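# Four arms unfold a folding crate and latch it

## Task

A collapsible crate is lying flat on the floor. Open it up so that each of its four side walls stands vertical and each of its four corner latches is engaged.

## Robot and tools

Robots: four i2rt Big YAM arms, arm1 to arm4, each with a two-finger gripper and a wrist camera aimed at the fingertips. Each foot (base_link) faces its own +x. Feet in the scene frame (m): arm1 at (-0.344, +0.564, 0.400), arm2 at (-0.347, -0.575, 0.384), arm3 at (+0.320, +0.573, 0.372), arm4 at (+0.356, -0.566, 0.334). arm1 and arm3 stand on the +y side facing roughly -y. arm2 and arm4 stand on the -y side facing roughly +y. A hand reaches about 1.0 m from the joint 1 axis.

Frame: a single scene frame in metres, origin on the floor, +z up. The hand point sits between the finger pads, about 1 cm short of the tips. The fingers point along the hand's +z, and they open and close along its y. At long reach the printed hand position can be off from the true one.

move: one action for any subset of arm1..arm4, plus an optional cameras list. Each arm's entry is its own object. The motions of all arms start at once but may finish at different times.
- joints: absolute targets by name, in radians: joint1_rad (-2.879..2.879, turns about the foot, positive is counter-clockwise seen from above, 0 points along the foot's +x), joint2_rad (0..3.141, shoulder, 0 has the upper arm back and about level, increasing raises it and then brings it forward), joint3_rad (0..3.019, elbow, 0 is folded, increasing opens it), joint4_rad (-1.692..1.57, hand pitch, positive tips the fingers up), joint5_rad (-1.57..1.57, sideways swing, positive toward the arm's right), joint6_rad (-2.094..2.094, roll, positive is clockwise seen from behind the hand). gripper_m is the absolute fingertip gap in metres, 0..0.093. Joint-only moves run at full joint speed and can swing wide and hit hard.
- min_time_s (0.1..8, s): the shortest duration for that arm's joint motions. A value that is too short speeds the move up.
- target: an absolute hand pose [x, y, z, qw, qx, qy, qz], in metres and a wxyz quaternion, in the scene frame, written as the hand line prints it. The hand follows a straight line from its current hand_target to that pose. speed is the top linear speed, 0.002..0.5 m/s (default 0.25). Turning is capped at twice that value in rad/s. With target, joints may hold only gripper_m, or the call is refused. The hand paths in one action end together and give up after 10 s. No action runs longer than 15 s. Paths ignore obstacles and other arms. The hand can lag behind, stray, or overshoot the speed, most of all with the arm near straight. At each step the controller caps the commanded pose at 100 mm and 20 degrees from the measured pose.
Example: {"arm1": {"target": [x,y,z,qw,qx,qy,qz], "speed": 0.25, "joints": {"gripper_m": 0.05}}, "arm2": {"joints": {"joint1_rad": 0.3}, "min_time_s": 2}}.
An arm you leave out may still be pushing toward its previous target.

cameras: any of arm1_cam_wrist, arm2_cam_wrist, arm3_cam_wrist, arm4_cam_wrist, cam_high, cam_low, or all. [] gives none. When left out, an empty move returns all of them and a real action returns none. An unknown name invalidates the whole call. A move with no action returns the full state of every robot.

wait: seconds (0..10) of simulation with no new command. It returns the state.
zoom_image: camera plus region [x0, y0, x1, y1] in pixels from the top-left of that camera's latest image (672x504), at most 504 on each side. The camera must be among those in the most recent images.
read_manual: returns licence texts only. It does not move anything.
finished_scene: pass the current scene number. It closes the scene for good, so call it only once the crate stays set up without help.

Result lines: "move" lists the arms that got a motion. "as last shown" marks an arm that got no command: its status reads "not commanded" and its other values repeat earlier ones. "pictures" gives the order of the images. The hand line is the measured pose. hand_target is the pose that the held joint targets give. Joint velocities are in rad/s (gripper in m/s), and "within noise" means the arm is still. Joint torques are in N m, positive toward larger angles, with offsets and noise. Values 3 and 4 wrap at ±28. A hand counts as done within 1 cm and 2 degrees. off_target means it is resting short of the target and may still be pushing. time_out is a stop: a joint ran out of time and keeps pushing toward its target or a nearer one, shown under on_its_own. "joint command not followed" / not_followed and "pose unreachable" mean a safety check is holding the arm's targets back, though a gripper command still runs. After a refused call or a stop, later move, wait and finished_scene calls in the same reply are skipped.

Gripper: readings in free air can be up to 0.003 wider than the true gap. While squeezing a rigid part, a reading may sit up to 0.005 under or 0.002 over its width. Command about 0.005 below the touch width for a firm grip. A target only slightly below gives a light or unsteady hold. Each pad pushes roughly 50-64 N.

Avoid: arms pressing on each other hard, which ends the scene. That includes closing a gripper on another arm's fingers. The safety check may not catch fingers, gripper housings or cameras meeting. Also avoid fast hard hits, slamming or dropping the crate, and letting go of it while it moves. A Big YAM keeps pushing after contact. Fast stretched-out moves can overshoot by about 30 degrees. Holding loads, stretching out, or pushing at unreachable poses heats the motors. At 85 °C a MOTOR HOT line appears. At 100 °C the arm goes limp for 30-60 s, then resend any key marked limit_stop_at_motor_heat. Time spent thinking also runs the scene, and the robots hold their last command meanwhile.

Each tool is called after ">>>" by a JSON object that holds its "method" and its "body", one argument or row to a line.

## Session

>>> {"method": "move", "body": {

}}

>>> {"method": "zoom_image", "body": {
  "camera": "cam_high",
  "region": [200, 200, 460, 420]
}}

>>> {"method": "zoom_image", "body": {
  "camera": "cam_low",
  "region": [200, 220, 500, 400]
}}

Scene clock: 0.00 s.
Joint torques (N m): no reading
Motor temperatures (°C): arm1=[26 28 27 23 25 23 24] | arm2=[23 24 24 24 27 26 24] | arm3=[26 24 27 23 25 23 27] | arm4=[24 26 26 29 26 25 26]
Heat: arm1: hottest joint2_rad 28 °C; arm2: hottest joint5_rad 27 °C; arm3: hottest joint3_rad 27 °C; arm4: hottest joint4_rad 29 °C.
Joint velocities: within noise
arm1.joint_positions: joint1_rad=+0.789 joint2_rad=+0.609 joint3_rad=+1.408 joint4_rad=-1.451 joint5_rad=+0.217 joint6_rad=-0.687 gripper_m=+0.09396
arm1.joint_status: not commanded
arm1.hand: x=-0.1884 y=+0.4177 z=+0.9285 quat_wxyz=(-0.292, -0.006, -0.892, +0.344) (m; scene frame)
arm1.hand_target: x=-0.1903 y=+0.4191 z=+0.9382 quat_wxyz=(-0.301, -0.007, -0.887, +0.350) (m; scene frame)
arm1.hand_status: not commanded
arm2.joint_positions: joint1_rad=-0.187 joint2_rad=+0.597 joint3_rad=+1.311 joint4_rad=-1.291 joint5_rad=+0.241 joint6_rad=-0.242 gripper_m=+0.09396
arm2.joint_status: not commanded
arm2.hand: x=-0.2311 y=-0.3617 z=+0.9012 quat_wxyz=(-0.466, +0.549, -0.680, -0.135) (m; scene frame)
arm2.hand_target: x=-0.2316 y=-0.3634 z=+0.9148 quat_wxyz=(-0.477, +0.543, -0.676, -0.142) (m; scene frame)
arm2.hand_status: not commanded
arm3.joint_positions: joint1_rad=+0.868 joint2_rad=+0.636 joint3_rad=+1.401 joint4_rad=-1.459 joint5_rad=+0.267 joint6_rad=-0.463 gripper_m=+0.09396
arm3.joint_status: not commanded
arm3.hand: x=+0.4150 y=+0.3713 z=+0.8920 quat_wxyz=(-0.249, -0.258, -0.861, +0.361) (m; scene frame)
arm3.hand_target: x=+0.4139 y=+0.3728 z=+0.9010 quat_wxyz=(-0.257, -0.258, -0.856, +0.367) (m; scene frame)
arm3.hand_status: not commanded
arm4.joint_positions: joint1_rad=-0.127 joint2_rad=+0.607 joint3_rad=+1.357 joint4_rad=-1.287 joint5_rad=+0.183 joint6_rad=-0.762 gripper_m=+0.09396
arm4.joint_status: not commanded
arm4.hand: x=+0.3687 y=-0.3251 z=+0.8718 quat_wxyz=(-0.479, +0.793, -0.351, -0.140) (m; scene frame)
arm4.hand_target: x=+0.3689 y=-0.3277 z=+0.8812 quat_wxyz=(-0.487, +0.788, -0.349, -0.145) (m; scene frame)
arm4.hand_status: not commanded
pictures: arm1_cam_wrist, arm2_cam_wrist, arm3_cam_wrist, arm4_cam_wrist, cam_high, cam_low

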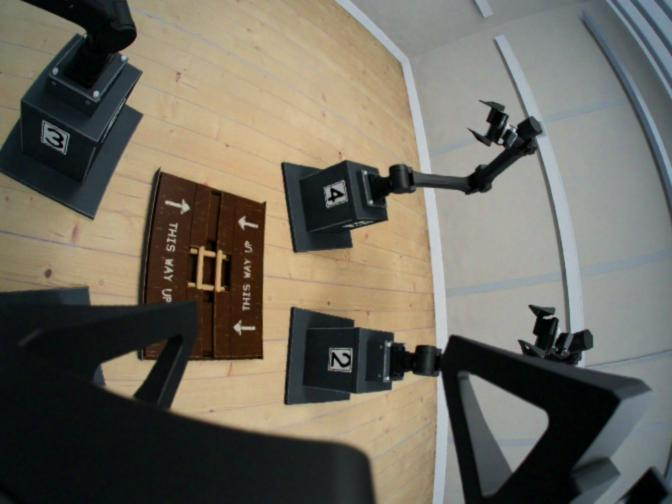

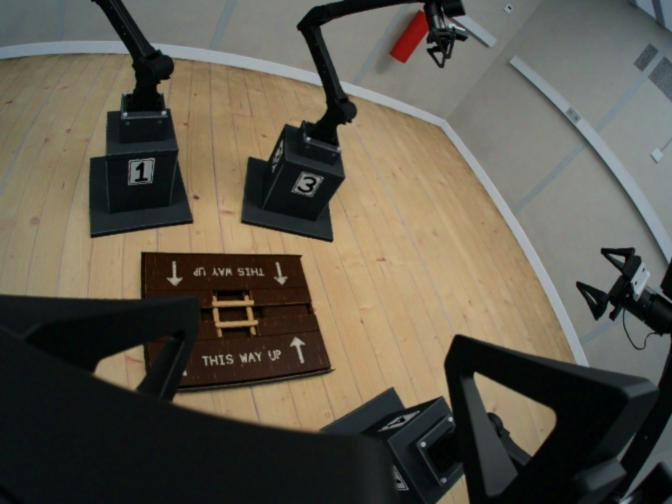

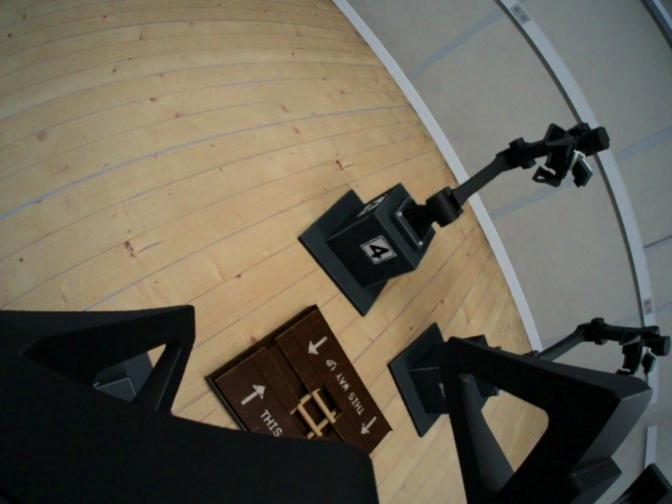

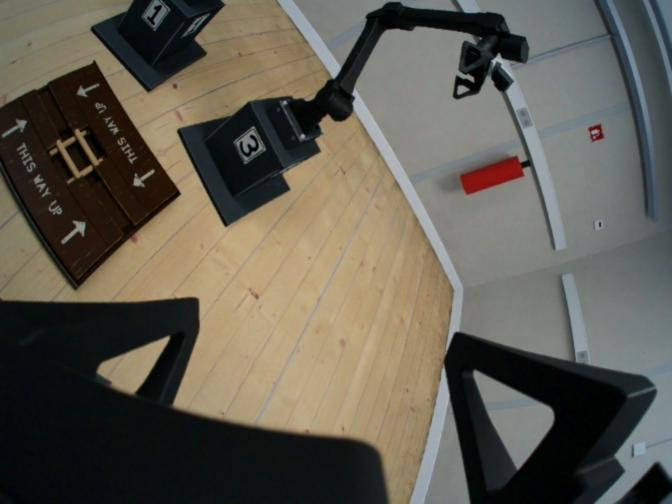

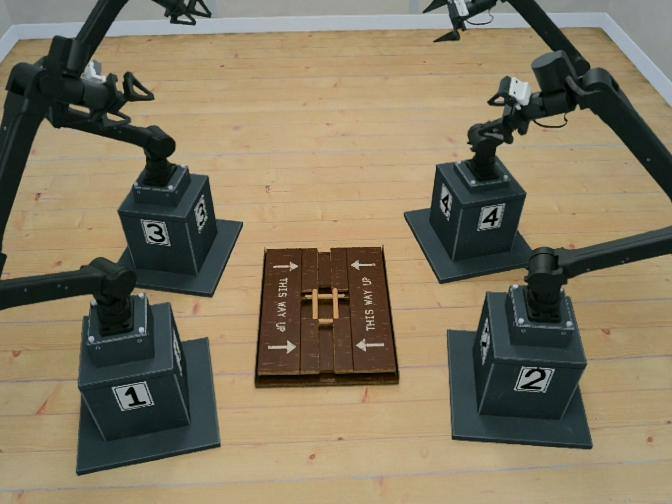

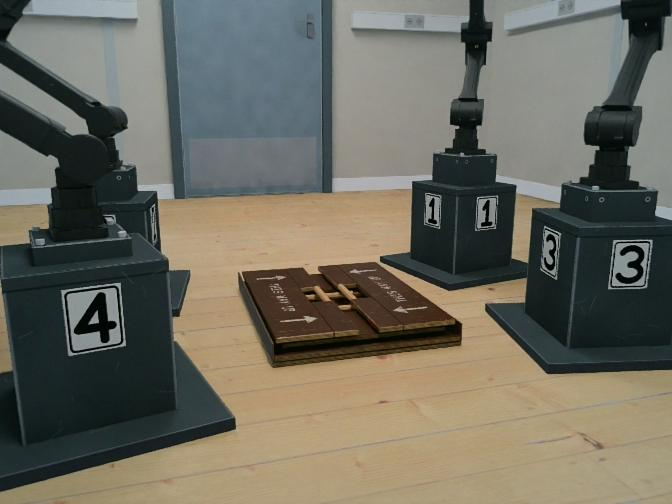

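Scaled by 1.938 from the camera's image (finer frame: 960x720).

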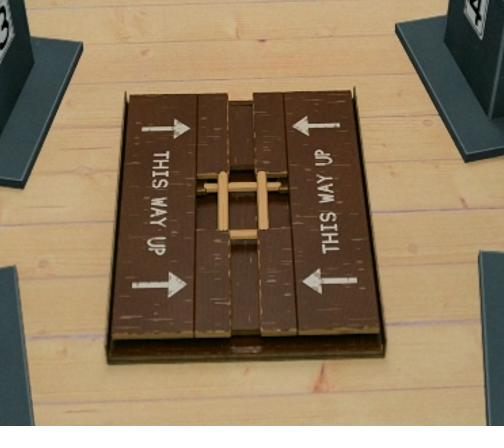

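Scaled by 1.680 from the camera's image (finer frame: 960x720).

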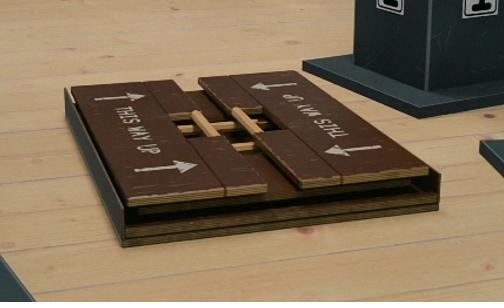

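>>> {"method": "move", "body": {
  "arm1": {"target": [-0.009, 0.0215, 0.11, 0, 0.0567, 0.9984, 0], "speed": 0.45, "joints": {"gripper_m": 0.048}},
  "arm4": {"target": [0.0, -0.22, 0.33, 0, 0.9998, -0.0175, 0], "speed": 0.45, "joints": {"gripper_m": 0.048}},
  "cameras": ["arm1_cam_wrist", "arm4_cam_wrist"]
}}

Scene clock: 16.70 s.
Joint torques (N m): arm1=[-1.38 -26.7 7.25 0.01 0.2 0] | arm2=[-0.09 1.08 8.23 1.66 0.09 0] | arm3=[-0.5 -0.32 7.8 2.06 0.19 0.07] | arm4=[2.02 -15.27 10.73 -0.53 -0.21 -0.08]
Motor temperatures (°C): arm1=[26 28 28 23 25 23 24] | arm2=[23 24 25 25 27 26 24] | arm3=[26 24 29 24 25 23 27] | arm4=[24 26 27 29 26 25 26]
Heat: arm1: hottest joint2_rad 28 °C; arm2: hottest joint5_rad 27 °C; arm3: hottest joint3_rad 29 °C; arm4: hottest joint4_rad 29 °C.
move: arm1 off_target; arm4 off_target
Joint velocities: within noise
arm1.joint_positions: joint1_rad=+0.384 joint2_rad=+2.657 joint3_rad=+1.756 joint4_rad=-0.706 joint5_rad=-0.010 joint6_rad=-0.889 gripper_m=+0.04807
arm1.joint_status: all done
arm1.hand: x=-0.0125 y=+0.0435 z=+0.1006 quat_wxyz=(+0.009, -0.057, -0.998, -0.014)
arm1.hand_target: x=-0.0092 y=+0.0280 z=+0.1077 quat_wxyz=(+0.003, -0.055, -0.998, -0.005)
arm1.hand_status: off_target (0.024 m and 1.9 deg from the pose sent, 0.927 m and 54.0 deg at the start)
arm2, arm3: as last shown
arm4.joint_positions: joint1_rad=+0.583 joint2_rad=+1.844 joint3_rad=+1.153 joint4_rad=-0.914 joint5_rad=+0.009 joint6_rad=-0.708 gripper_m=+0.04807
arm4.joint_status: all done
arm4.hand: x=+0.0195 y=-0.2307 z=+0.3199 quat_wxyz=(+0.008, +0.999, -0.036, +0.016)
arm4.hand_target: x=+0.0060 y=-0.2214 z=+0.3284 quat_wxyz=(+0.001, +1.000, -0.025, +0.006)
arm4.hand_status: off_target (0.024 m and 2.9 deg from the pose sent, 0.664 m and 74.0 deg at the start)

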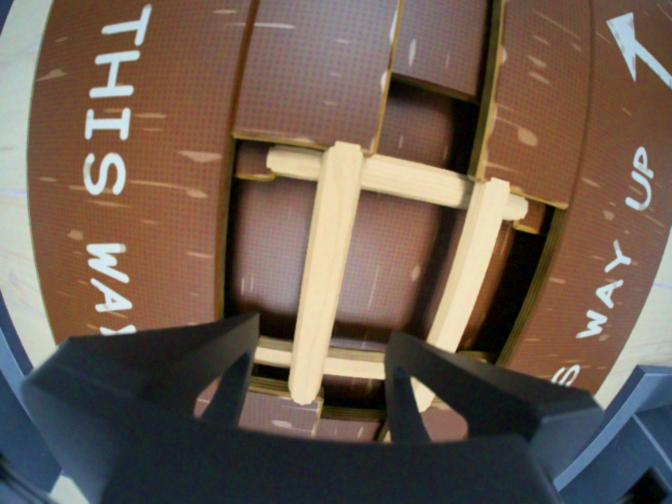

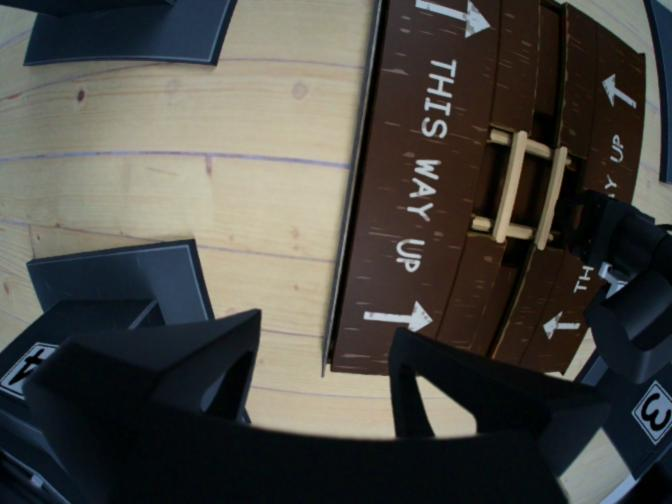

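>>> {"method": "move", "body": {
  "arm1": {"target": [-0.007, 0.024, 0.034, 0, 0.0393, 0.9992, 0], "speed": 0.2}
}}

>>> {"method": "move", "body": {
  "arm1": {"joints": {"gripper_m": 0.010}},
  "cameras": ["arm1_cam_wrist", "arm4_cam_wrist"]
}}

Scene clock: 20.87 s.
Joint torques (N m): arm1=[-0.73 -26.4 6.9 0.55 0.14 -0.02] | arm2=[-0.09 1.08 8.2 1.68 0.09 0.01] | arm3=[-0.97 -0.32 7.8 2 0.2 0.13] | arm4=[2.14 -15.15 10.73 -0.53 -0.21 -0.1]
Motor temperatures (°C): arm1=[26 29 29 23 25 23 24] | arm2=[23 24 25 25 27 26 24] | arm3=[26 24 29 24 25 23 27] | arm4=[24 26 28 29 26 25 26]
Heat: arm1: hottest joint2_rad 29 °C; arm2: hottest joint5_rad 27 °C; arm3: hottest joint3_rad 29 °C; arm4: hottest joint4_rad 29 °C.
move: arm1 off_target
Joint velocities: within noise
arm1.joint_positions: joint1_rad=+0.384 joint2_rad=+2.821 joint3_rad=+1.878 joint4_rad=-0.658 joint5_rad=-0.010 joint6_rad=-0.920 gripper_m=+0.04807
arm1.joint_status: not commanded
arm1.hand: x=-0.0118 y=+0.0413 z=+0.0291 quat_wxyz=(+0.008, -0.041, -0.999, -0.013)
arm1.hand_target: x=-0.0074 y=+0.0250 z=+0.0341 quat_wxyz=(+0.000, -0.039, -0.999, +0.000)
arm1.hand_status: off_target (0.019 m and 1.7 deg from the pose sent, 0.070 m and 2.8 deg at the start)
arm2, arm3: as last shown
arm4.joint_positions: joint1_rad=+0.579 joint2_rad=+1.844 joint3_rad=+1.153 joint4_rad=-0.914 joint5_rad=+0.009 joint6_rad=-0.708 gripper_m=+0.04807
arm4.joint_status: not commanded
arm4.hand: x=+0.0210 y=-0.2291 z=+0.3199 quat_wxyz=(+0.008, +0.999, -0.038, +0.016)
arm4.hand_target: x=+0.0076 y=-0.2198 z=+0.3284 quat_wxyz=(+0.001, +1.000, -0.027, +0.006)
arm4.hand_status: not commanded
pictures: none

Scene clock: 21.50 s.
Joint torques (N m): arm1=[-1.08 -26.46 7.04 0.94 0.28 -0.18] | arm2=[-0.09 1.08 8.21 1.68 0.09 0] | arm3=[-0.62 0.03 7.61 1.98 0.21 0.11] | arm4=[2.14 -15.15 10.74 -0.53 -0.21 -0.1]
Motor temperatures (°C): arm1=[26 29 29 23 25 23 24] | arm2=[23 24 25 25 27 26 24] | arm3=[26 24 29 24 25 23 27] | arm4=[24 26 28 29 26 25 26]
Heat: arm1: hottest joint2_rad 29 °C; arm2: hottest joint5_rad 27 °C; arm3: hottest joint3_rad 29 °C; arm4: hottest joint4_rad 29 °C.
move: arm1 off_target
Joint velocities: within noise
arm1.joint_positions: joint1_rad=+0.384 joint2_rad=+2.821 joint3_rad=+1.878 joint4_rad=-0.667 joint5_rad=-0.021 joint6_rad=-0.895 gripper_m=+0.01634
arm1.joint_status: gripper_m off_target (ended at +0.01637, target +0.01000)
arm1.hand: x=-0.0115 y=+0.0442 z=+0.0292 quat_wxyz=(+0.006, -0.054, -0.998, -0.019)
arm1.hand_target: x=-0.0065 y=+0.0256 z=+0.0341 quat_wxyz=(-0.003, -0.041, -0.999, -0.002)
arm1.hand_status: not commanded
arm2, arm3, arm4: as last shown

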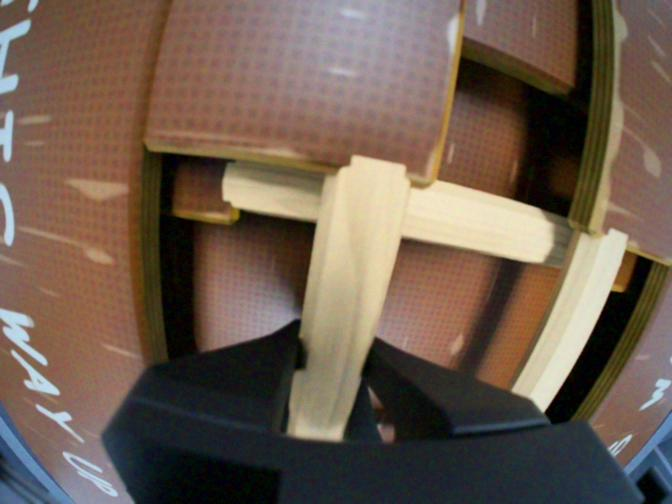

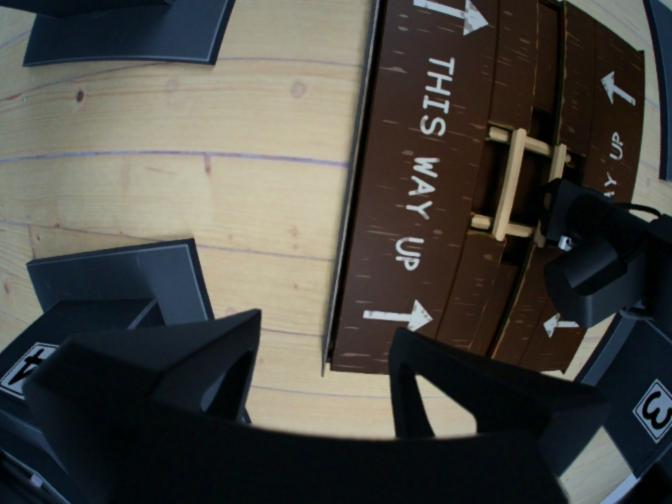

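>>> {"method": "move", "body": {
  "arm1": {"target": [-0.006, 0.051, 0.126, -0.0051, 0.039, 0.9907, -0.1304], "speed": 0.2}
}}

>>> {"method": "move", "body": {
  "arm1": {"target": [-0.006, 0.127, 0.205, -0.0102, 0.038, 0.9652, -0.2586], "speed": 0.2}
}}

>>> {"method": "move", "body": {
  "arm1": {"target": [-0.006, 0.222, 0.228, -0.015, 0.0363, 0.9232, -0.3824], "speed": 0.15},
  "arm4": {"target": [-0.02, -0.004, 0.105, 0, 1.0, -0.0087, 0], "speed": 0.35},
  "cameras": ["arm4_cam_wrist", "cam_high"]
}}

Scene clock: 34.97 s.
Joint torques (N m): arm1=[0.56 -29.04 3.41 0.16 0.59 -0.13] | arm2=[-0.03 1.14 8.21 1.68 0.08 0] | arm3=[-0.73 0.03 7.69 2.11 0.19 0.12] | arm4=[2.08 -15.15 10.74 -0.53 -0.21 -0.1]
Motor temperatures (°C): arm1=[26 30 29 23 25 23 25] | arm2=[23 24 26 25 27 26 24] | arm3=[26 24 30 24 25 23 27] | arm4=[24 27 28 29 26 25 26]
Heat: arm1: hottest joint2_rad 30 °C; arm2: hottest joint5_rad 27 °C; arm3: hottest joint3_rad 30 °C; arm4: hottest joint4_rad 29 °C.
move: arm1 off_target
Joint velocities: within noise
arm1.joint_positions: joint1_rad=+0.438 joint2_rad=+2.570 joint3_rad=+1.505 joint4_rad=-0.311 joint5_rad=+0.153 joint6_rad=-0.851 gripper_m=+0.01628
arm1.joint_status: not commanded
arm1.hand: x=-0.0123 y=+0.0516 z=+0.1038 quat_wxyz=(+0.002, -0.055, -0.990, +0.126)
arm1.hand_target: x=-0.0048 y=+0.0484 z=+0.1249 quat_wxyz=(+0.002, -0.039, -0.990, +0.134)
arm1.hand_status: off_target (0.023 m and 2.0 deg from the pose sent, 0.097 m and 17.3 deg at the start)
arm2, arm3, arm4: as last shown
pictures: none

Scene clock: 36.23 s.
Joint torques (N m): arm1=[0.97 -24.59 2.19 0.57 0.41 -0.14] | arm2=[-0.09 1.08 8.2 1.66 0.08 0.01] | arm3=[-0.38 0.67 7.75 2.04 0.22 0.13] | arm4=[2.14 -15.21 10.74 -0.51 -0.21 -0.1]
Motor temperatures (°C): arm1=[26 30 29 23 25 23 25] | arm2=[23 24 26 25 27 26 24] | arm3=[26 24 30 24 25 23 27] | arm4=[24 27 28 29 26 25 26]
Heat: arm1: hottest joint2_rad 30 °C; arm2: hottest joint5_rad 27 °C; arm3: hottest joint3_rad 30 °C; arm4: hottest joint4_rad 29 °C.
move: arm1 off_target
Joint velocities: within noise
arm1.joint_positions: joint1_rad=+0.576 joint2_rad=+2.304 joint3_rad=+1.117 joint4_rad=-0.023 joint5_rad=+0.380 joint6_rad=-0.757 gripper_m=+0.01569
arm1.joint_status: not commanded
arm1.hand: x=-0.0122 y=+0.1187 z=+0.1921 quat_wxyz=(+0.009, -0.059, -0.964, +0.259)
arm1.hand_target: x=-0.0086 y=+0.1242 z=+0.2053 quat_wxyz=(+0.011, -0.040, -0.965, +0.259)
arm1.hand_status: off_target (0.017 m and 2.4 deg from the pose sent, 0.126 m and 15.6 deg at the start)
arm2, arm3, arm4: as last shown
pictures: none

Scene clock: 38.13 s.
Joint torques (N m): arm1=[1.85 -20.89 0.42 0.55 0.42 0.02] | arm2=[-0.03 1.08 8.21 1.65 0.09 0.01] | arm3=[-0.56 0.44 7.61 1.99 0.16 0.14] | arm4=[1.61 -22.01 10.5 -0.57 -0.24 -0.08]
Motor temperatures (°C): arm1=[26 30 29 23 25 23 25] | arm2=[23 24 26 25 27 26 24] | arm3=[26 24 30 24 25 23 27] | arm4=[24 27 28 29 26 25 26]
Heat: arm1: hottest joint2_rad 30 °C; arm2: hottest joint5_rad 27 °C; arm3: hottest joint3_rad 30 °C; arm4: hottest joint4_rad 29 °C.
move: arm1 off_target; arm4 off_target
Joint velocities: within noise
arm1.joint_positions: joint1_rad=+0.789 joint2_rad=+2.240 joint3_rad=+0.868 joint4_rad=+0.250 joint5_rad=+0.671 joint6_rad=-0.627 gripper_m=+0.01588
arm1.joint_status: not commanded
arm1.hand: x=-0.0119 y=+0.2053 z=+0.2216 quat_wxyz=(+0.015, -0.059, -0.920, +0.386)
arm1.hand_target: x=-0.0089 y=+0.2189 z=+0.2283 quat_wxyz=(+0.016, -0.038, -0.923, +0.383)
arm1.hand_status: off_target (0.019 m and 2.6 deg from the pose sent, 0.110 m and 15.2 deg at the start)
arm2, arm3: as last shown
arm4.joint_positions: joint1_rad=+0.387 joint2_rad=+2.590 joint3_rad=+1.870 joint4_rad=-0.859 joint5_rad=+0.000 joint6_rad=-0.947 gripper_m=+0.04807
arm4.joint_status: not commanded
arm4.hand: x=-0.0162 y=-0.0153 z=+0.1056 quat_wxyz=(+0.004, +1.000, -0.015, +0.002)
arm4.hand_target: x=-0.0210 y=-0.0082 z=+0.1029 quat_wxyz=(+0.001, +1.000, -0.006, +0.000)
arm4.hand_status: off_target (0.012 m and 0.8 deg from the pose sent, 0.314 m and 4.0 deg at the start)

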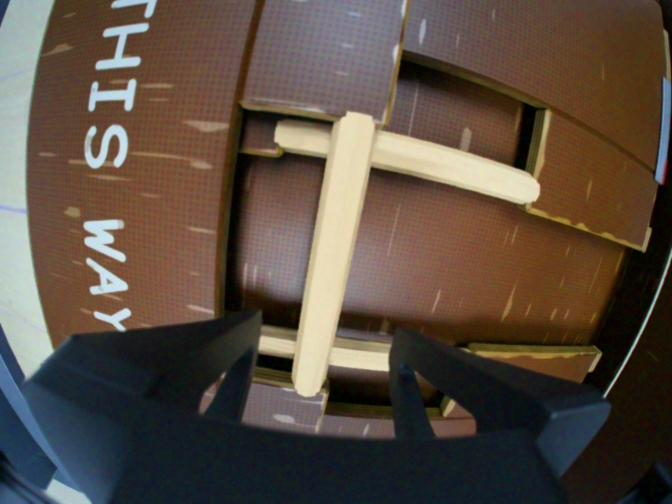

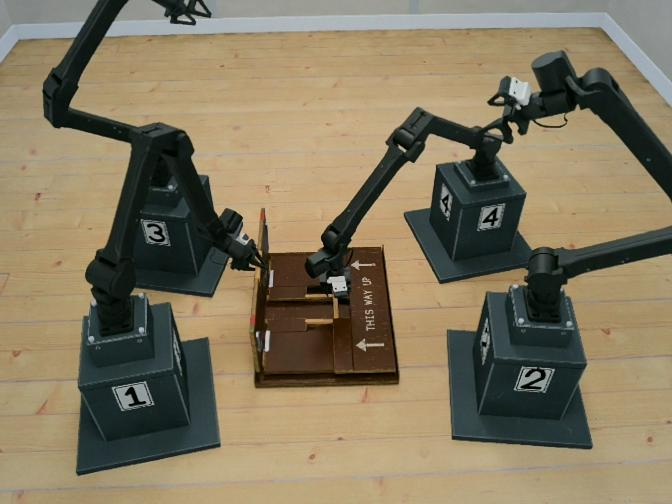

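>>> {"method": "move", "body": {
  "arm4": {"target": [-0.02, -0.001, 0.042, 0, 1.0, -0.0087, 0], "speed": 0.2},
  "arm2": {"target": [-0.24, -0.22, 0.52, 0, 0.7182, -0.696, 0], "speed": 0.4, "joints": {"gripper_m": 0.048}},
  "arm3": {"target": [0.24, 0.24, 0.52, 0, 0.6985, 0.7157, 0], "speed": 0.4, "joints": {"gripper_m": 0.048}}
}}

>>> {"method": "move", "body": {
  "arm4": {"joints": {"gripper_m": 0.010}},
  "cameras": ["arm4_cam_wrist"]
}}

Scene clock: 44.30 s.
Joint torques (N m): arm1=[2.55 -21.89 0.49 0.61 0.39 0.03] | arm2=[0.79 -12.28 8.85 0.54 -0.14 -0.13] | arm3=[-1.26 -8.18 7.23 0.77 0.16 0.14] | arm4=[1.26 -22.18 10.25 0.23 -0.15 -0.1]
Motor temperatures (°C): arm1=[26 30 29 23 25 23 25] | arm2=[23 24 26 25 27 26 24] | arm3=[26 24 30 24 25 23 27] | arm4=[24 28 29 29 26 25 26]
Heat: arm1: hottest joint2_rad 30 °C; arm2: hottest joint5_rad 27 °C; arm3: hottest joint3_rad 30 °C; arm4: hottest joint3_rad 29 °C.
move: arm2 off_target; arm3 done; arm4 off_target
Joint velocities: within noise
arm1: as last shown
arm2.joint_positions: joint1_rad=-0.158 joint2_rad=+1.386 joint3_rad=+0.984 joint4_rad=-1.236 joint5_rad=+0.003 joint6_rad=-0.308 gripper_m=+0.04814
arm2.joint_status: all done
arm2.hand: x=-0.2430 y=-0.2367 z=+0.5028 quat_wxyz=(+0.028, +0.712, -0.702, +0.017)
arm2.hand_target: x=-0.2424 y=-0.2213 z=+0.5192 quat_wxyz=(+0.004, +0.718, -0.696, +0.003)
arm2.hand_status: off_target (0.024 m and 3.9 deg from the pose sent, 0.407 m and 59.6 deg at the start)
arm3.joint_positions: joint1_rad=-0.014 joint2_rad=+1.286 joint3_rad=+0.969 joint4_rad=-1.281 joint5_rad=-0.001 joint6_rad=-0.261 gripper_m=+0.04813
arm3.joint_status: all done
arm3.hand: x=+0.2432 y=+0.2455 z=+0.5173 quat_wxyz=(+0.005, -0.696, -0.718, -0.013)
arm3.hand_target: x=+0.2384 y=+0.2414 z=+0.5186 quat_wxyz=(+0.003, -0.702, -0.712, -0.006)
arm3.hand_status: done (0.007 m and 1.7 deg from the pose sent, 0.432 m and 74.5 deg at the start)
arm4.joint_positions: joint1_rad=+0.382 joint2_rad=+2.711 joint3_rad=+1.958 joint4_rad=-0.833 joint5_rad=+0.000 joint6_rad=-0.949 gripper_m=+0.04807
arm4.joint_status: not commanded
arm4.hand: x=-0.0162 y=-0.0098 z=+0.0522 quat_wxyz=(+0.006, +1.000, -0.016, +0.004)
arm4.hand_target: x=-0.0169 y=-0.0001 z=+0.0426 quat_wxyz=(+0.000, +1.000, -0.011, +0.000)
arm4.hand_status: off_target (0.014 m and 1.2 deg from the pose sent, 0.065 m and 0.8 deg at the start)
pictures: none

Scene clock: 45.07 s.
Joint torques (N m): arm1=[2.02 -20.89 0.39 0.65 0.44 -0.04] | arm2=[0.79 -12.34 8.75 0.53 -0.14 -0.13] | arm3=[-1.61 -8.29 7.31 0.72 0.13 0.15] | arm4=[1.2 -22.07 10.21 0.85 0.01 -0.1]
Motor temperatures (°C): arm1=[26 30 29 23 25 23 25] | arm2=[23 24 26 25 27 26 24] | arm3=[26 24 30 24 25 23 27] | arm4=[24 28 29 29 26 25 26]
Heat: arm1: hottest joint2_rad 30 °C; arm2: hottest joint5_rad 27 °C; arm3: hottest joint3_rad 30 °C; arm4: hottest joint3_rad 29 °C.
move: arm4 off_target
Joint velocities: within noise
arm1, arm2, arm3: as last shown
arm4.joint_positions: joint1_rad=+0.386 joint2_rad=+2.711 joint3_rad=+1.957 joint4_rad=-0.850 joint5_rad=-0.014 joint6_rad=-0.949 gripper_m=+0.01708
arm4.joint_status: gripper_m off_target (ended at +0.01711, target +0.01000)
arm4.hand: x=-0.0171 y=-0.0164 z=+0.0519 quat_wxyz=(+0.018, +1.000, -0.015, +0.004)
arm4.hand_target: x=-0.0194 y=-0.0029 z=+0.0425 quat_wxyz=(+0.003, +1.000, -0.010, -0.003)
arm4.hand_status: not commanded

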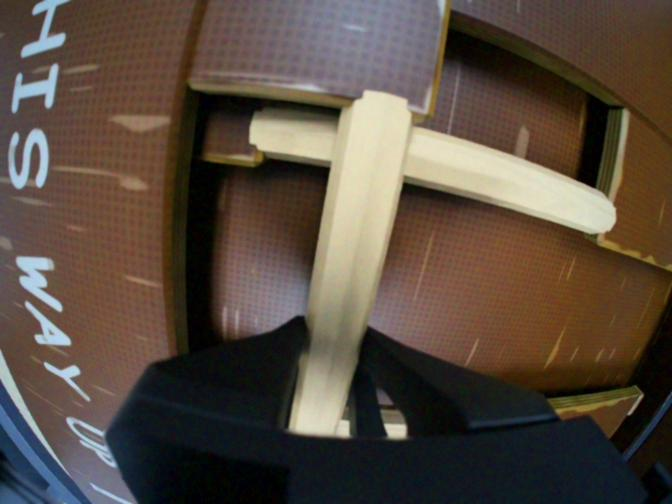

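>>> {"method": "move", "body": {
  "arm4": {"target": [-0.02, -0.027, 0.143, -0.1305, 0.9914, -0.0086, 0.0011], "speed": 0.2}
}}

>>> {"method": "move", "body": {
  "arm4": {"target": [-0.02, -0.101, 0.221, -0.2588, 0.9659, -0.0084, 0.0023], "speed": 0.2}
}}

>>> {"method": "move", "body": {
  "arm4": {"target": [-0.02, -0.203, 0.244, -0.3827, 0.9239, -0.008, 0.0033], "speed": 0.15},
  "arm2": {"target": [-0.070, 0.018, 0.22, 0, 0.7182, -0.696, 0], "speed": 0.35},
  "arm3": {"target": [0.15, 0.05, 0.42, 0, 0.6985, 0.7157, 0], "speed": 0.3},
  "cameras": ["arm2_cam_wrist", "arm3_cam_wrist", "cam_high"]
}}

>>> {"method": "zoom_image", "body": {
  "camera": "cam_high",
  "region": [230, 190, 430, 400]
}}

Scene clock: 52.30 s.
Joint torques (N m): arm1=[1.49 -21.19 0.49 0.68 0.45 0.02] | arm2=[0.79 -12.34 8.75 0.54 -0.14 -0.13] | arm3=[-1.49 -7.94 7.39 0.7 0.18 0.13] | arm4=[2.49 -25.82 5.72 -0.31 -0.02 0]
Motor temperatures (°C): arm1=[26 30 29 23 25 23 25] | arm2=[23 24 26 25 27 26 24] | arm3=[26 24 31 24 25 23 27] | arm4=[24 29 29 29 26 25 27]
Heat: arm1: hottest joint2_rad 30 °C; arm2: hottest joint5_rad 27 °C; arm3: hottest joint3_rad 31 °C; arm4: hottest joint2_rad 29 °C.
move: arm4 off_target
Joint velocities: within noise
arm1, arm2, arm3: as last shown
arm4.joint_positions: joint1_rad=+0.439 joint2_rad=+2.458 joint3_rad=+1.595 joint4_rad=-0.505 joint5_rad=+0.161 joint6_rad=-0.909 gripper_m=+0.01708
arm4.joint_status: not commanded
arm4.hand: x=-0.0169 y=-0.0255 z=+0.1205 quat_wxyz=(-0.129, +0.992, -0.016, +0.002)
arm4.hand_target: x=-0.0235 y=-0.0261 z=+0.1415 quat_wxyz=(-0.134, +0.991, -0.007, -0.002)
arm4.hand_status: off_target (0.023 m and 0.8 deg from the pose sent, 0.092 m and 17.0 deg at the start)
pictures: none

Scene clock: 53.57 s.
Joint torques (N m): arm1=[1.9 -21.13 0.61 0.68 0.41 0.03] | arm2=[0.73 -12.34 8.73 0.54 -0.14 -0.13] | arm3=[-1.55 -8.23 7.39 0.7 0.16 0.13] | arm4=[2.43 -21.36 5.04 0.1 0.1 0.05]
Motor temperatures (°C): arm1=[26 30 29 23 25 23 25] | arm2=[23 24 26 25 27 26 24] | arm3=[26 24 31 24 25 23 27] | arm4=[24 29 29 29 26 25 27]
Heat: arm1: hottest joint2_rad 30 °C; arm2: hottest joint5_rad 27 °C; arm3: hottest joint3_rad 31 °C; arm4: hottest joint2_rad 29 °C.
move: arm4 off_target
Joint velocities: within noise
arm1, arm2, arm3: as last shown
arm4.joint_positions: joint1_rad=+0.565 joint2_rad=+2.164 joint3_rad=+1.213 joint4_rad=-0.235 joint5_rad=+0.367 joint6_rad=-0.835 gripper_m=+0.01647
arm4.joint_status: not commanded
arm4.hand: x=-0.0183 y=-0.0923 z=+0.2112 quat_wxyz=(-0.260, +0.965, -0.017, +0.001)
arm4.hand_target: x=-0.0192 y=-0.0986 z=+0.2216 quat_wxyz=(-0.260, +0.966, -0.009, +0.002)
arm4.hand_status: off_target (0.013 m and 1.0 deg from the pose sent, 0.126 m and 15.2 deg at the start)
pictures: none

Scene clock: 55.73 s.
Joint torques (N m): arm1=[2.2 -20.89 0.51 0.61 0.38 -0.04] | arm2=[-0.56 -25.23 7.95 -0.14 -0.16 -0.13] | arm3=[-1.49 -13.57 9.91 0.46 0.18 -0.04] | arm4=[3.08 -17.44 3.17 0.14 0.02 0.24]
Motor temperatures (°C): arm1=[26 30 29 23 25 23 25] | arm2=[23 24 26 25 27 26 24] | arm3=[26 24 31 24 25 23 27] | arm4=[24 29 29 29 26 25 27]
Heat: arm1: hottest joint2_rad 30 °C; arm2: hottest joint5_rad 27 °C; arm3: hottest joint3_rad 31 °C; arm4: hottest joint2_rad 29 °C.
move: arm2 off_target; arm3 off_target; arm4 off_target
Joint velocities: within noise
arm1: as last shown
arm2.joint_positions: joint1_rad=-0.299 joint2_rad=+2.450 joint3_rad=+1.725 joint4_rad=-0.881 joint5_rad=+0.000 joint6_rad=-0.457 gripper_m=+0.04814
arm2.joint_status: not commanded
arm2.hand: x=-0.0786 y=-0.0007 z=+0.2029 quat_wxyz=(+0.016, +0.715, -0.699, +0.006)
arm2.hand_target: x=-0.0683 y=+0.0144 z=+0.2182 quat_wxyz=(+0.001, +0.716, -0.698, -0.001)
arm2.hand_status: off_target (0.027 m and 2.1 deg from the pose sent, 0.418 m and 3.9 deg at the start)
arm3.joint_positions: joint1_rad=-0.086 joint2_rad=+1.872 joint3_rad=+1.380 joint4_rad=-1.106 joint5_rad=+0.000 joint6_rad=-0.322 gripper_m=+0.04813
arm3.joint_status: not commanded
arm3.hand: x=+0.1628 y=+0.0685 z=+0.4146 quat_wxyz=(+0.005, -0.700, -0.714, -0.013)
arm3.hand_target: x=+0.1501 y=+0.0522 z=+0.4184 quat_wxyz=(+0.000, -0.701, -0.713, +0.000)
arm3.hand_status: off_target (0.023 m and 1.6 deg from the pose sent, 0.237 m and 1.7 deg at the start)
arm4.joint_positions: joint1_rad=+0.772 joint2_rad=+2.036 joint3_rad=+0.925 joint4_rad=+0.041 joint5_rad=+0.657 joint6_rad=-0.725 gripper_m=+0.01663
arm4.joint_status: not commanded
arm4.hand: x=-0.0193 y=-0.1860 z=+0.2446 quat_wxyz=(-0.391, +0.920, -0.019, +0.005)
arm4.hand_target: x=-0.0159 y=-0.2000 z=+0.2446 quat_wxyz=(-0.383, +0.924, -0.009, +0.008)
arm4.hand_status: off_target (0.017 m and 1.6 deg from the pose sent, 0.115 m and 14.9 deg at the start)

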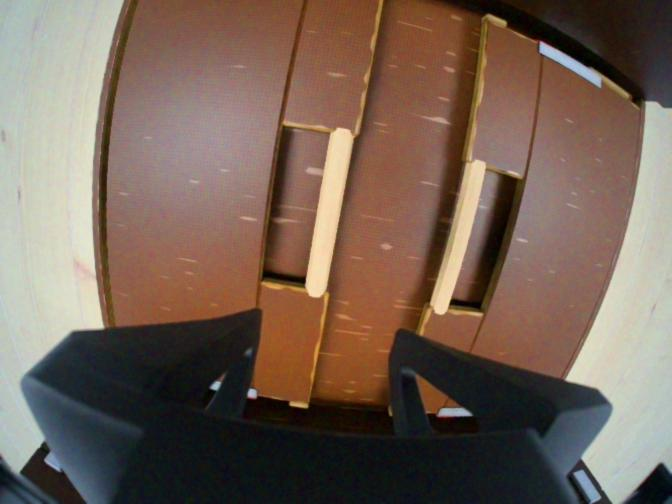

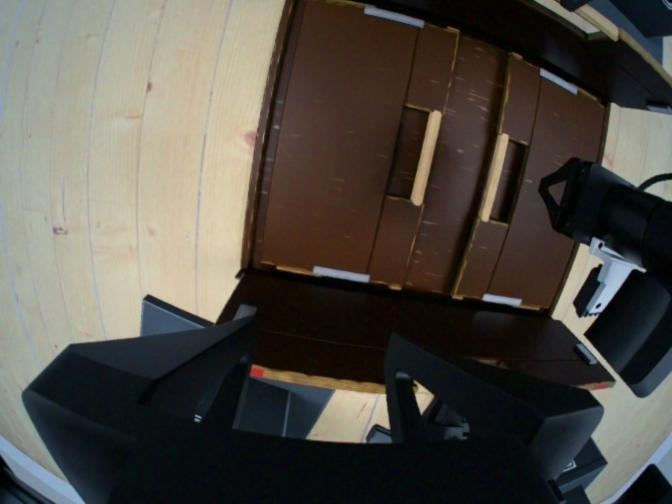

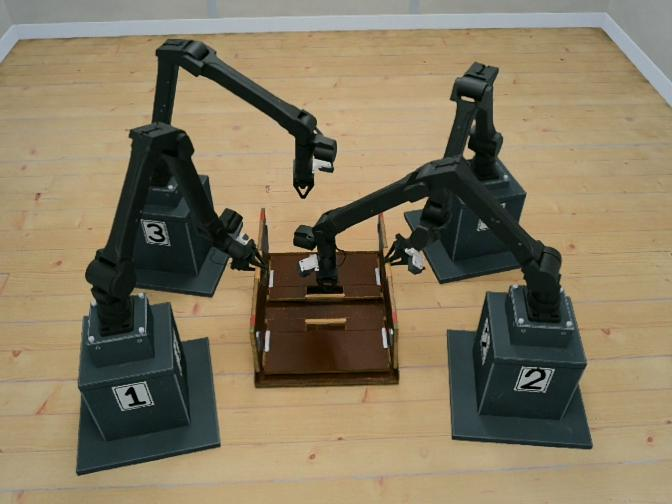

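Scaled by 2.400 from the camera's image (finer frame: 960x720).

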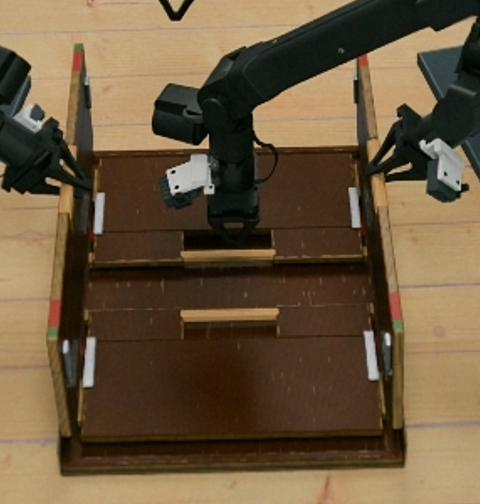

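>>> {"method": "move", "body": {
  "arm2": {"target": [-0.078, 0.026, 0.040, 0, 0.7223, -0.6915, 0], "speed": 0.22},
  "cameras": ["arm2_cam_wrist"]
}}

>>> {"method": "move", "body": {
  "arm2": {"joints": {"gripper_m": 0.010}},
  "cameras": ["arm2_cam_wrist"]
}}

Scene clock: 62.00 s.
Joint torques (N m): arm1=[2.32 -21.25 0.32 0.66 0.4 -0.01] | arm2=[0.79 -25.93 7.06 0.47 -0.08 -0.11] | arm3=[-2.14 -13.68 9.77 0.39 0.16 -0.02] | arm4=[3.14 -17.38 3.17 0.14 0.03 0.25]
Motor temperatures (°C): arm1=[26 30 28 23 25 23 25] | arm2=[23 26 26 25 27 26 24] | arm3=[26 25 31 24 25 23 27] | arm4=[24 29 29 29 26 25 27]
Heat: arm1: hottest joint2_rad 30 °C; arm2: hottest joint5_rad 27 °C; arm3: hottest joint3_rad 31 °C; arm4: hottest joint2_rad 29 °C.
move: arm2 off_target
Joint velocities: within noise
arm1, arm3, arm4: as last shown
arm2.joint_positions: joint1_rad=-0.289 joint2_rad=+2.814 joint3_rad=+1.937 joint4_rad=-0.735 joint5_rad=+0.000 joint6_rad=-0.457 gripper_m=+0.04814
arm2.joint_status: not commanded
arm2.hand: x=-0.0838 y=+0.0042 z=+0.0311 quat_wxyz=(+0.019, +0.718, -0.696, +0.007)
arm2.hand_target: x=-0.0813 y=+0.0256 z=+0.0410 quat_wxyz=(+0.000, +0.724, -0.690, +0.000)
arm2.hand_status: off_target (0.024 m and 2.5 deg from the pose sent, 0.165 m and 2.4 deg at the start)

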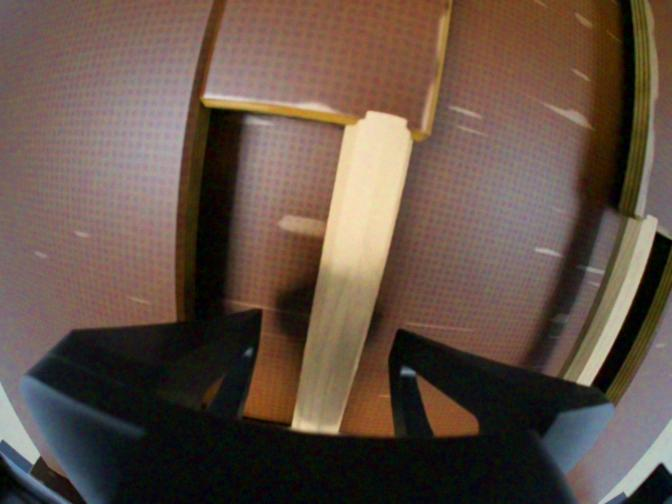

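Scene clock: 62.70 s.
Joint torques (N m): arm1=[1.85 -21.07 0.35 0.7 0.37 -0.01] | arm2=[0.85 -25.64 6.89 0.39 -0.19 -0.11] | arm3=[-1.55 -13.86 9.69 0.43 0.15 -0.03] | arm4=[3.08 -17.44 3.17 0.14 0.02 0.24]
Motor temperatures (°C): arm1=[26 30 28 23 25 23 25] | arm2=[23 26 26 25 27 26 24] | arm3=[26 25 31 24 25 23 27] | arm4=[24 29 28 29 26 25 27]
Heat: arm1: hottest joint2_rad 30 °C; arm2: hottest joint5_rad 27 °C; arm3: hottest joint3_rad 31 °C; arm4: hottest joint2_rad 29 °C.
move: arm2 off_target
Joint velocities: within noise
arm1, arm3, arm4: as last shown
arm2.joint_positions: joint1_rad=-0.290 joint2_rad=+2.815 joint3_rad=+1.938 joint4_rad=-0.732 joint5_rad=+0.003 joint6_rad=-0.457 gripper_m=+0.01694
arm2.joint_status: gripper_m off_target (ended at +0.01698, target +0.01000)
arm2.hand: x=-0.0820 y=+0.0044 z=+0.0305 quat_wxyz=(+0.017, +0.718, -0.696, +0.008)
arm2.hand_target: x=-0.0804 y=+0.0250 z=+0.0403 quat_wxyz=(+0.000, +0.723, -0.691, +0.000)
arm2.hand_status: not commanded

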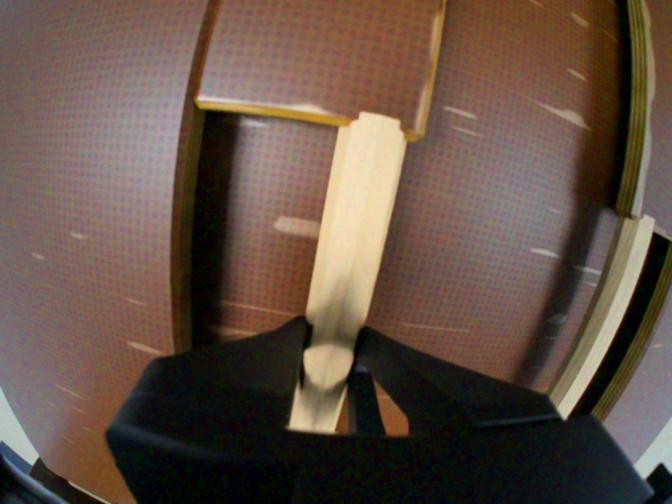

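>>> {"method": "move", "body": {
  "arm2": {"target": [-0.098, 0.022, 0.15, -0.0905, 0.7144, -0.6874, 0.094], "speed": 0.2}
}}

>>> {"method": "move", "body": {
  "arm2": {"target": [-0.173, 0.021, 0.23, -0.1795, 0.696, -0.6698, 0.1865], "speed": 0.2},
  "arm3": {"target": [0.06, -0.005, 0.25, 0, 0.6971, 0.7169, 0], "speed": 0.3}
}}

>>> {"method": "move", "body": {
  "arm2": {"target": [-0.25, 0.019, 0.263, -0.22, 0.6833, -0.6576, 0.2287], "speed": 0.2},
  "arm3": {"target": [0.012, -0.028, 0.105, 0, 0.6971, 0.7169, 0], "speed": 0.3}
}}

>>> {"method": "move", "body": {
  "arm2": {"target": [-0.305, 0.018, 0.255, -0.2654, 0.6658, -0.6406, 0.2758], "speed": 0.2}
}}

>>> {"method": "move", "body": {
  "arm2": {"target": [-0.36, 0.017, 0.245, -0.2654, 0.6658, -0.6406, 0.2758], "speed": 0.15},
  "cameras": ["arm3_cam_wrist", "cam_high"]
}}

>>> {"method": "zoom_image", "body": {
  "camera": "cam_high",
  "region": [240, 295, 330, 395]
}}

Scene clock: 70.07 s.
Joint torques (N m): arm1=[2.2 -21.01 0.47 0.61 0.38 0.02] | arm2=[0.91 -32.03 3.22 -0.88 -0.07 0.06] | arm3=[-1.26 -14.45 9.98 0.32 0.15 -0.02] | arm4=[2.43 -16.85 3.84 0.14 0.03 0.17]
Motor temperatures (°C): arm1=[26 30 28 23 25 23 26] | arm2=[23 27 26 25 27 26 25] | arm3=[26 25 31 24 25 23 27] | arm4=[24 29 28 29 26 25 27]
Heat: arm1: hottest joint2_rad 30 °C; arm2: hottest joint2_rad 27 °C; arm3: hottest joint3_rad 31 °C; arm4: hottest joint2_rad 29 °C.
move: arm2 off_target
Joint velocities: within noise
arm1.joint_positions: joint1_rad=+0.789 joint2_rad=+2.240 joint3_rad=+0.868 joint4_rad=+0.250 joint5_rad=+0.671 joint6_rad=-0.627 gripper_m=+0.01588
arm1.joint_status: not commanded
arm1.hand: x=-0.0119 y=+0.2053 z=+0.2216 quat_wxyz=(+0.015, -0.059, -0.920, +0.386)
arm1.hand_target: x=-0.0089 y=+0.2189 z=+0.2283 quat_wxyz=(+0.016, -0.038, -0.923, +0.383)
arm1.hand_status: not commanded
arm2.joint_positions: joint1_rad=-0.209 joint2_rad=+2.630 joint3_rad=+1.713 joint4_rad=-0.594 joint5_rad=+0.252 joint6_rad=-0.385 gripper_m=+0.01695
arm2.joint_status: not commanded
arm2.hand: x=-0.0914 y=+0.0048 z=+0.0959 quat_wxyz=(-0.079, +0.712, -0.690, +0.103)
arm2.hand_target: x=-0.0931 y=+0.0239 z=+0.1467 quat_wxyz=(-0.095, +0.712, -0.689, +0.092)
arm2.hand_status: off_target (0.057 m and 1.7 deg from the pose sent, 0.122 m and 15.8 deg at the start)
arm3: as last shown
arm4.joint_positions: joint1_rad=+0.781 joint2_rad=+2.032 joint3_rad=+0.917 joint4_rad=+0.041 joint5_rad=+0.660 joint6_rad=-0.719 gripper_m=+0.01665
arm4.joint_status: not commanded
arm4.hand: x=-0.0199 y=-0.1908 z=+0.2451 quat_wxyz=(-0.391, +0.920, -0.017, +0.005)
arm4.hand_target: x=-0.0159 y=-0.1997 z=+0.2448 quat_wxyz=(-0.384, +0.923, -0.009, +0.009)
arm4.hand_status: not commanded
pictures: none

Scene clock: 71.63 s.
Joint torques (N m): arm1=[2.32 -21.66 0.47 0.72 0.43 0.01] | arm2=[2.55 -28.22 4.55 -0.69 -0.08 0.09] | arm3=[-1.32 -17.32 8.68 0.29 0.09 -0.03] | arm4=[2.43 -16.62 4.19 0.13 -0.07 0.11]
Motor temperatures (°C): arm1=[26 30 28 23 25 23 26] | arm2=[23 27 26 25 27 26 25] | arm3=[26 25 31 24 25 23 27] | arm4=[24 29 28 29 26 25 27]
Heat: arm1: hottest joint2_rad 30 °C; arm2: hottest joint2_rad 27 °C; arm3: hottest joint3_rad 31 °C; arm4: hottest joint2_rad 29 °C.
move: arm2 off_target; arm3 off_target
Joint velocities: within noise
arm1: as last shown
arm2.joint_positions: joint1_rad=-0.040 joint2_rad=+2.420 joint3_rad=+1.535 joint4_rad=-0.631 joint5_rad=+0.528 joint6_rad=-0.222 gripper_m=+0.01684
arm2.joint_status: not commanded
arm2.hand: x=-0.1536 y=+0.0052 z=+0.1947 quat_wxyz=(-0.167, +0.693, -0.672, +0.203)
arm2.hand_target: x=-0.1709 y=+0.0212 z=+0.2289 quat_wxyz=(-0.179, +0.698, -0.667, +0.188)
arm2.hand_status: off_target (0.043 m and 2.4 deg from the pose sent, 0.158 m and 15.3 deg at the start)
arm3.joint_positions: joint1_rad=-0.202 joint2_rad=+2.300 joint3_rad=+1.622 joint4_rad=-0.912 joint5_rad=+0.000 joint6_rad=-0.442 gripper_m=+0.04813
arm3.joint_status: not commanded
arm3.hand: x=+0.0696 y=+0.0093 z=+0.2509 quat_wxyz=(+0.002, -0.699, -0.716, -0.010)
arm3.hand_target: x=+0.0619 y=-0.0036 z=+0.2502 quat_wxyz=(-0.001, -0.696, -0.718, +0.000)
arm3.hand_status: off_target (0.017 m and 1.2 deg from the pose sent, 0.208 m and 1.7 deg at the start)
arm4.joint_positions: joint1_rad=+0.789 joint2_rad=+2.029 joint3_rad=+0.912 joint4_rad=+0.041 joint5_rad=+0.664 joint6_rad=-0.713 gripper_m=+0.01666
arm4.joint_status: not commanded
arm4.hand: x=-0.0207 y=-0.1943 z=+0.2459 quat_wxyz=(-0.392, +0.920, -0.017, +0.004)
arm4.hand_target: x=-0.0187 y=-0.2023 z=+0.2454 quat_wxyz=(-0.385, +0.923, -0.007, +0.008)
arm4.hand_status: not commanded
pictures: none

Scene clock: 73.23 s.
Joint torques (N m): arm1=[1.96 -21.3 0.64 0.64 0.43 0.05] | arm2=[3.78 -26.87 5.09 -0.81 -0.7 0.25] | arm3=[-0.91 -20.25 7.86 -0.08 0.14 -0.06] | arm4=[2.37 -16.56 4.23 0.13 -0.07 0.11]
Motor temperatures (°C): arm1=[26 30 28 23 25 23 26] | arm2=[23 27 26 25 27 26 25] | arm3=[26 25 31 24 25 23 27] | arm4=[24 29 28 29 26 25 27]
Heat: arm1: hottest joint2_rad 30 °C; arm2: hottest joint2_rad 27 °C; arm3: hottest joint3_rad 31 °C; arm4: hottest joint2_rad 29 °C.
move: arm2 off_target; arm3 off_target
Joint velocities: within noise
arm1: as last shown
arm2.joint_positions: joint1_rad=+0.106 joint2_rad=+2.364 joint3_rad=+1.515 joint4_rad=-0.754 joint5_rad=+0.672 joint6_rad=-0.044 gripper_m=+0.01676
arm2.joint_status: not commanded
arm2.hand: x=-0.2198 y=+0.0060 z=+0.2351 quat_wxyz=(-0.213, +0.676, -0.659, +0.252)
arm2.hand_target: x=-0.2490 y=+0.0197 z=+0.2616 quat_wxyz=(-0.220, +0.684, -0.657, +0.229)
arm2.hand_status: off_target (0.043 m and 3.0 deg from the pose sent, 0.119 m and 7.1 deg at the start)
arm3.joint_positions: joint1_rad=-0.255 joint2_rad=+2.664 joint3_rad=+1.908 joint4_rad=-0.823 joint5_rad=+0.000 joint6_rad=-0.493 gripper_m=+0.04813
arm3.joint_status: not commanded
arm3.hand: x=+0.0195 y=-0.0192 z=+0.1049 quat_wxyz=(+0.000, -0.699, -0.715, -0.005)
arm3.hand_target: x=+0.0118 y=-0.0263 z=+0.1048 quat_wxyz=(-0.001, -0.698, -0.716, +0.000)
arm3.hand_status: off_target (0.012 m and 0.7 deg from the pose sent, 0.161 m and 1.2 deg at the start)
arm4.joint_positions: joint1_rad=+0.789 joint2_rad=+2.029 joint3_rad=+0.911 joint4_rad=+0.041 joint5_rad=+0.664 joint6_rad=-0.713 gripper_m=+0.01666
arm4.joint_status: not commanded
arm4.hand: x=-0.0200 y=-0.1947 z=+0.2455 quat_wxyz=(-0.392, +0.920, -0.016, +0.005)
arm4.hand_target: x=-0.0182 y=-0.2026 z=+0.2450 quat_wxyz=(-0.384, +0.923, -0.006, +0.008)
arm4.hand_status: not commanded
pictures: none

Scene clock: 74.37 s.
Joint torques (N m): arm1=[1.96 -20.54 0.46 0.69 0.43 -0.02] | arm2=[4.78 -23.36 6.54 -0.94 -0.72 0.39] | arm3=[-1.44 -19.78 7.79 -0.14 0.11 -0.05] | arm4=[2.43 -16.56 4.25 0.14 -0.07 0.11]
Motor temperatures (°C): arm1=[26 30 28 23 25 23 26] | arm2=[23 27 26 25 27 26 25] | arm3=[26 25 31 24 25 23 27] | arm4=[24 29 28 29 26 25 27]
Heat: arm1: hottest joint2_rad 30 °C; arm2: hottest joint2_rad 27 °C; arm3: hottest joint3_rad 31 °C; arm4: hottest joint2_rad 29 °C.
move: arm2 off_target
Joint velocities: within noise
arm1, arm3, arm4: as last shown
arm2.joint_positions: joint1_rad=+0.218 joint2_rad=+2.387 joint3_rad=+1.552 joint4_rad=-0.872 joint5_rad=+0.806 joint6_rad=+0.120 gripper_m=+0.01676
arm2.joint_status: not commanded
arm2.hand: x=-0.2676 y=+0.0071 z=+0.2486 quat_wxyz=(-0.264, +0.656, -0.643, +0.296)
arm2.hand_target: x=-0.3038 y=+0.0177 z=+0.2553 quat_wxyz=(-0.266, +0.666, -0.640, +0.276)
arm2.hand_status: off_target (0.039 m and 2.6 deg from the pose sent, 0.088 m and 7.0 deg at the start)
pictures: none

Scene clock: 75.50 s.
Joint torques (N m): arm1=[1.9 -22.07 0.49 0.68 0.29 -0.03] | arm2=[7.41 -22.07 6.89 -0.55 -1.55 0.5] | arm3=[-0.79 -20.31 7.84 -0.25 0.12 -0.02] | arm4=[2.43 -16.56 4.25 0.13 -0.07 0.11]
Motor temperatures (°C): arm1=[26 30 28 23 25 23 26] | arm2=[23 27 26 25 27 26 25] | arm3=[26 25 31 24 25 23 27] | arm4=[24 29 28 29 26 25 27]
Heat: arm1: hottest joint2_rad 30 °C; arm2: hottest joint2_rad 27 °C; arm3: hottest joint3_rad 31 °C; arm4: hottest joint2_rad 29 °C.
move: arm2 off_target
Joint velocities: within noise
arm1.joint_positions: joint1_rad=+0.789 joint2_rad=+2.240 joint3_rad=+0.868 joint4_rad=+0.247 joint5_rad=+0.674 joint6_rad=-0.625 gripper_m=+0.01588
arm1.joint_status: not commanded
arm1.hand: x=-0.0128 y=+0.2054 z=+0.2216 quat_wxyz=(+0.017, -0.059, -0.920, +0.387)
arm1.hand_target: x=-0.0091 y=+0.2189 z=+0.2280 quat_wxyz=(+0.018, -0.037, -0.923, +0.382)
arm1.hand_status: not commanded
arm2.joint_positions: joint1_rad=+0.276 joint2_rad=+2.412 joint3_rad=+1.604 joint4_rad=-0.986 joint5_rad=+0.809 joint6_rad=+0.232 gripper_m=+0.01676
arm2.joint_status: not commanded
arm2.hand: x=-0.3008 y=+0.0073 z=+0.2512 quat_wxyz=(-0.265, +0.648, -0.646, +0.305)
arm2.hand_target: x=-0.3569 y=+0.0141 z=+0.2455 quat_wxyz=(-0.265, +0.666, -0.640, +0.276)
arm2.hand_status: off_target (0.060 m and 4.0 deg from the pose sent, 0.093 m and 2.6 deg at the start)
arm3: as last shown
arm4.joint_positions: joint1_rad=+0.789 joint2_rad=+2.029 joint3_rad=+0.911 joint4_rad=+0.041 joint5_rad=+0.661 joint6_rad=-0.713 gripper_m=+0.01666
arm4.joint_status: not commanded
arm4.hand: x=-0.0204 y=-0.1950 z=+0.2452 quat_wxyz=(-0.391, +0.920, -0.016, +0.004)
arm4.hand_target: x=-0.0185 y=-0.2029 z=+0.2446 quat_wxyz=(-0.383, +0.924, -0.006, +0.007)
arm4.hand_status: not commanded

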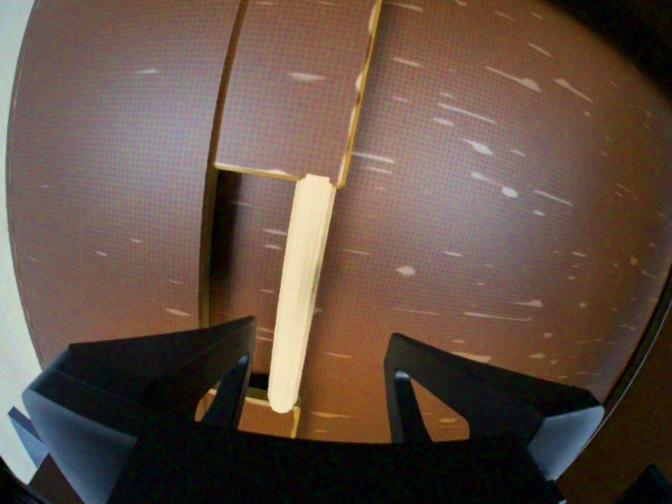

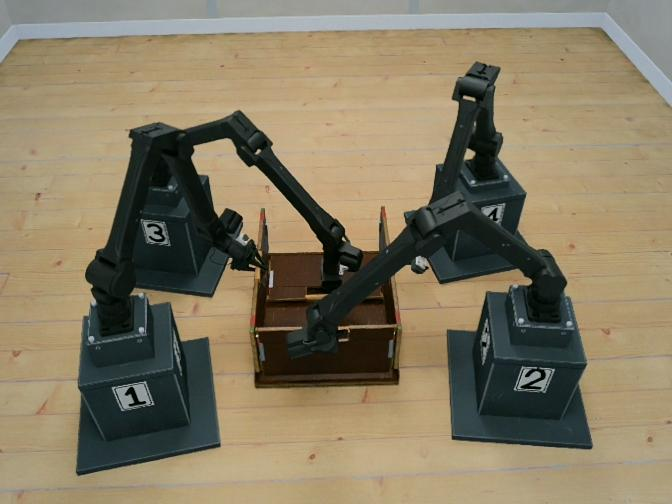

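Scaled by 5.040 from the camera's image (finer frame: 960x720).

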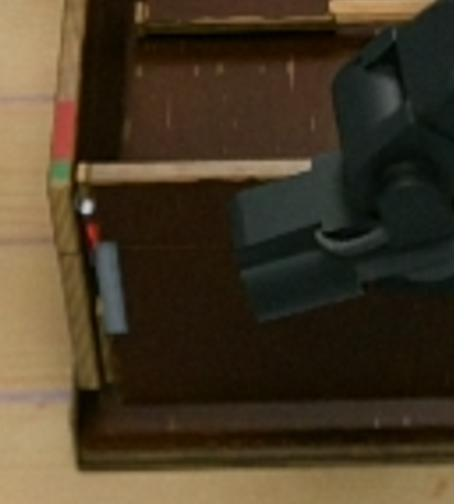

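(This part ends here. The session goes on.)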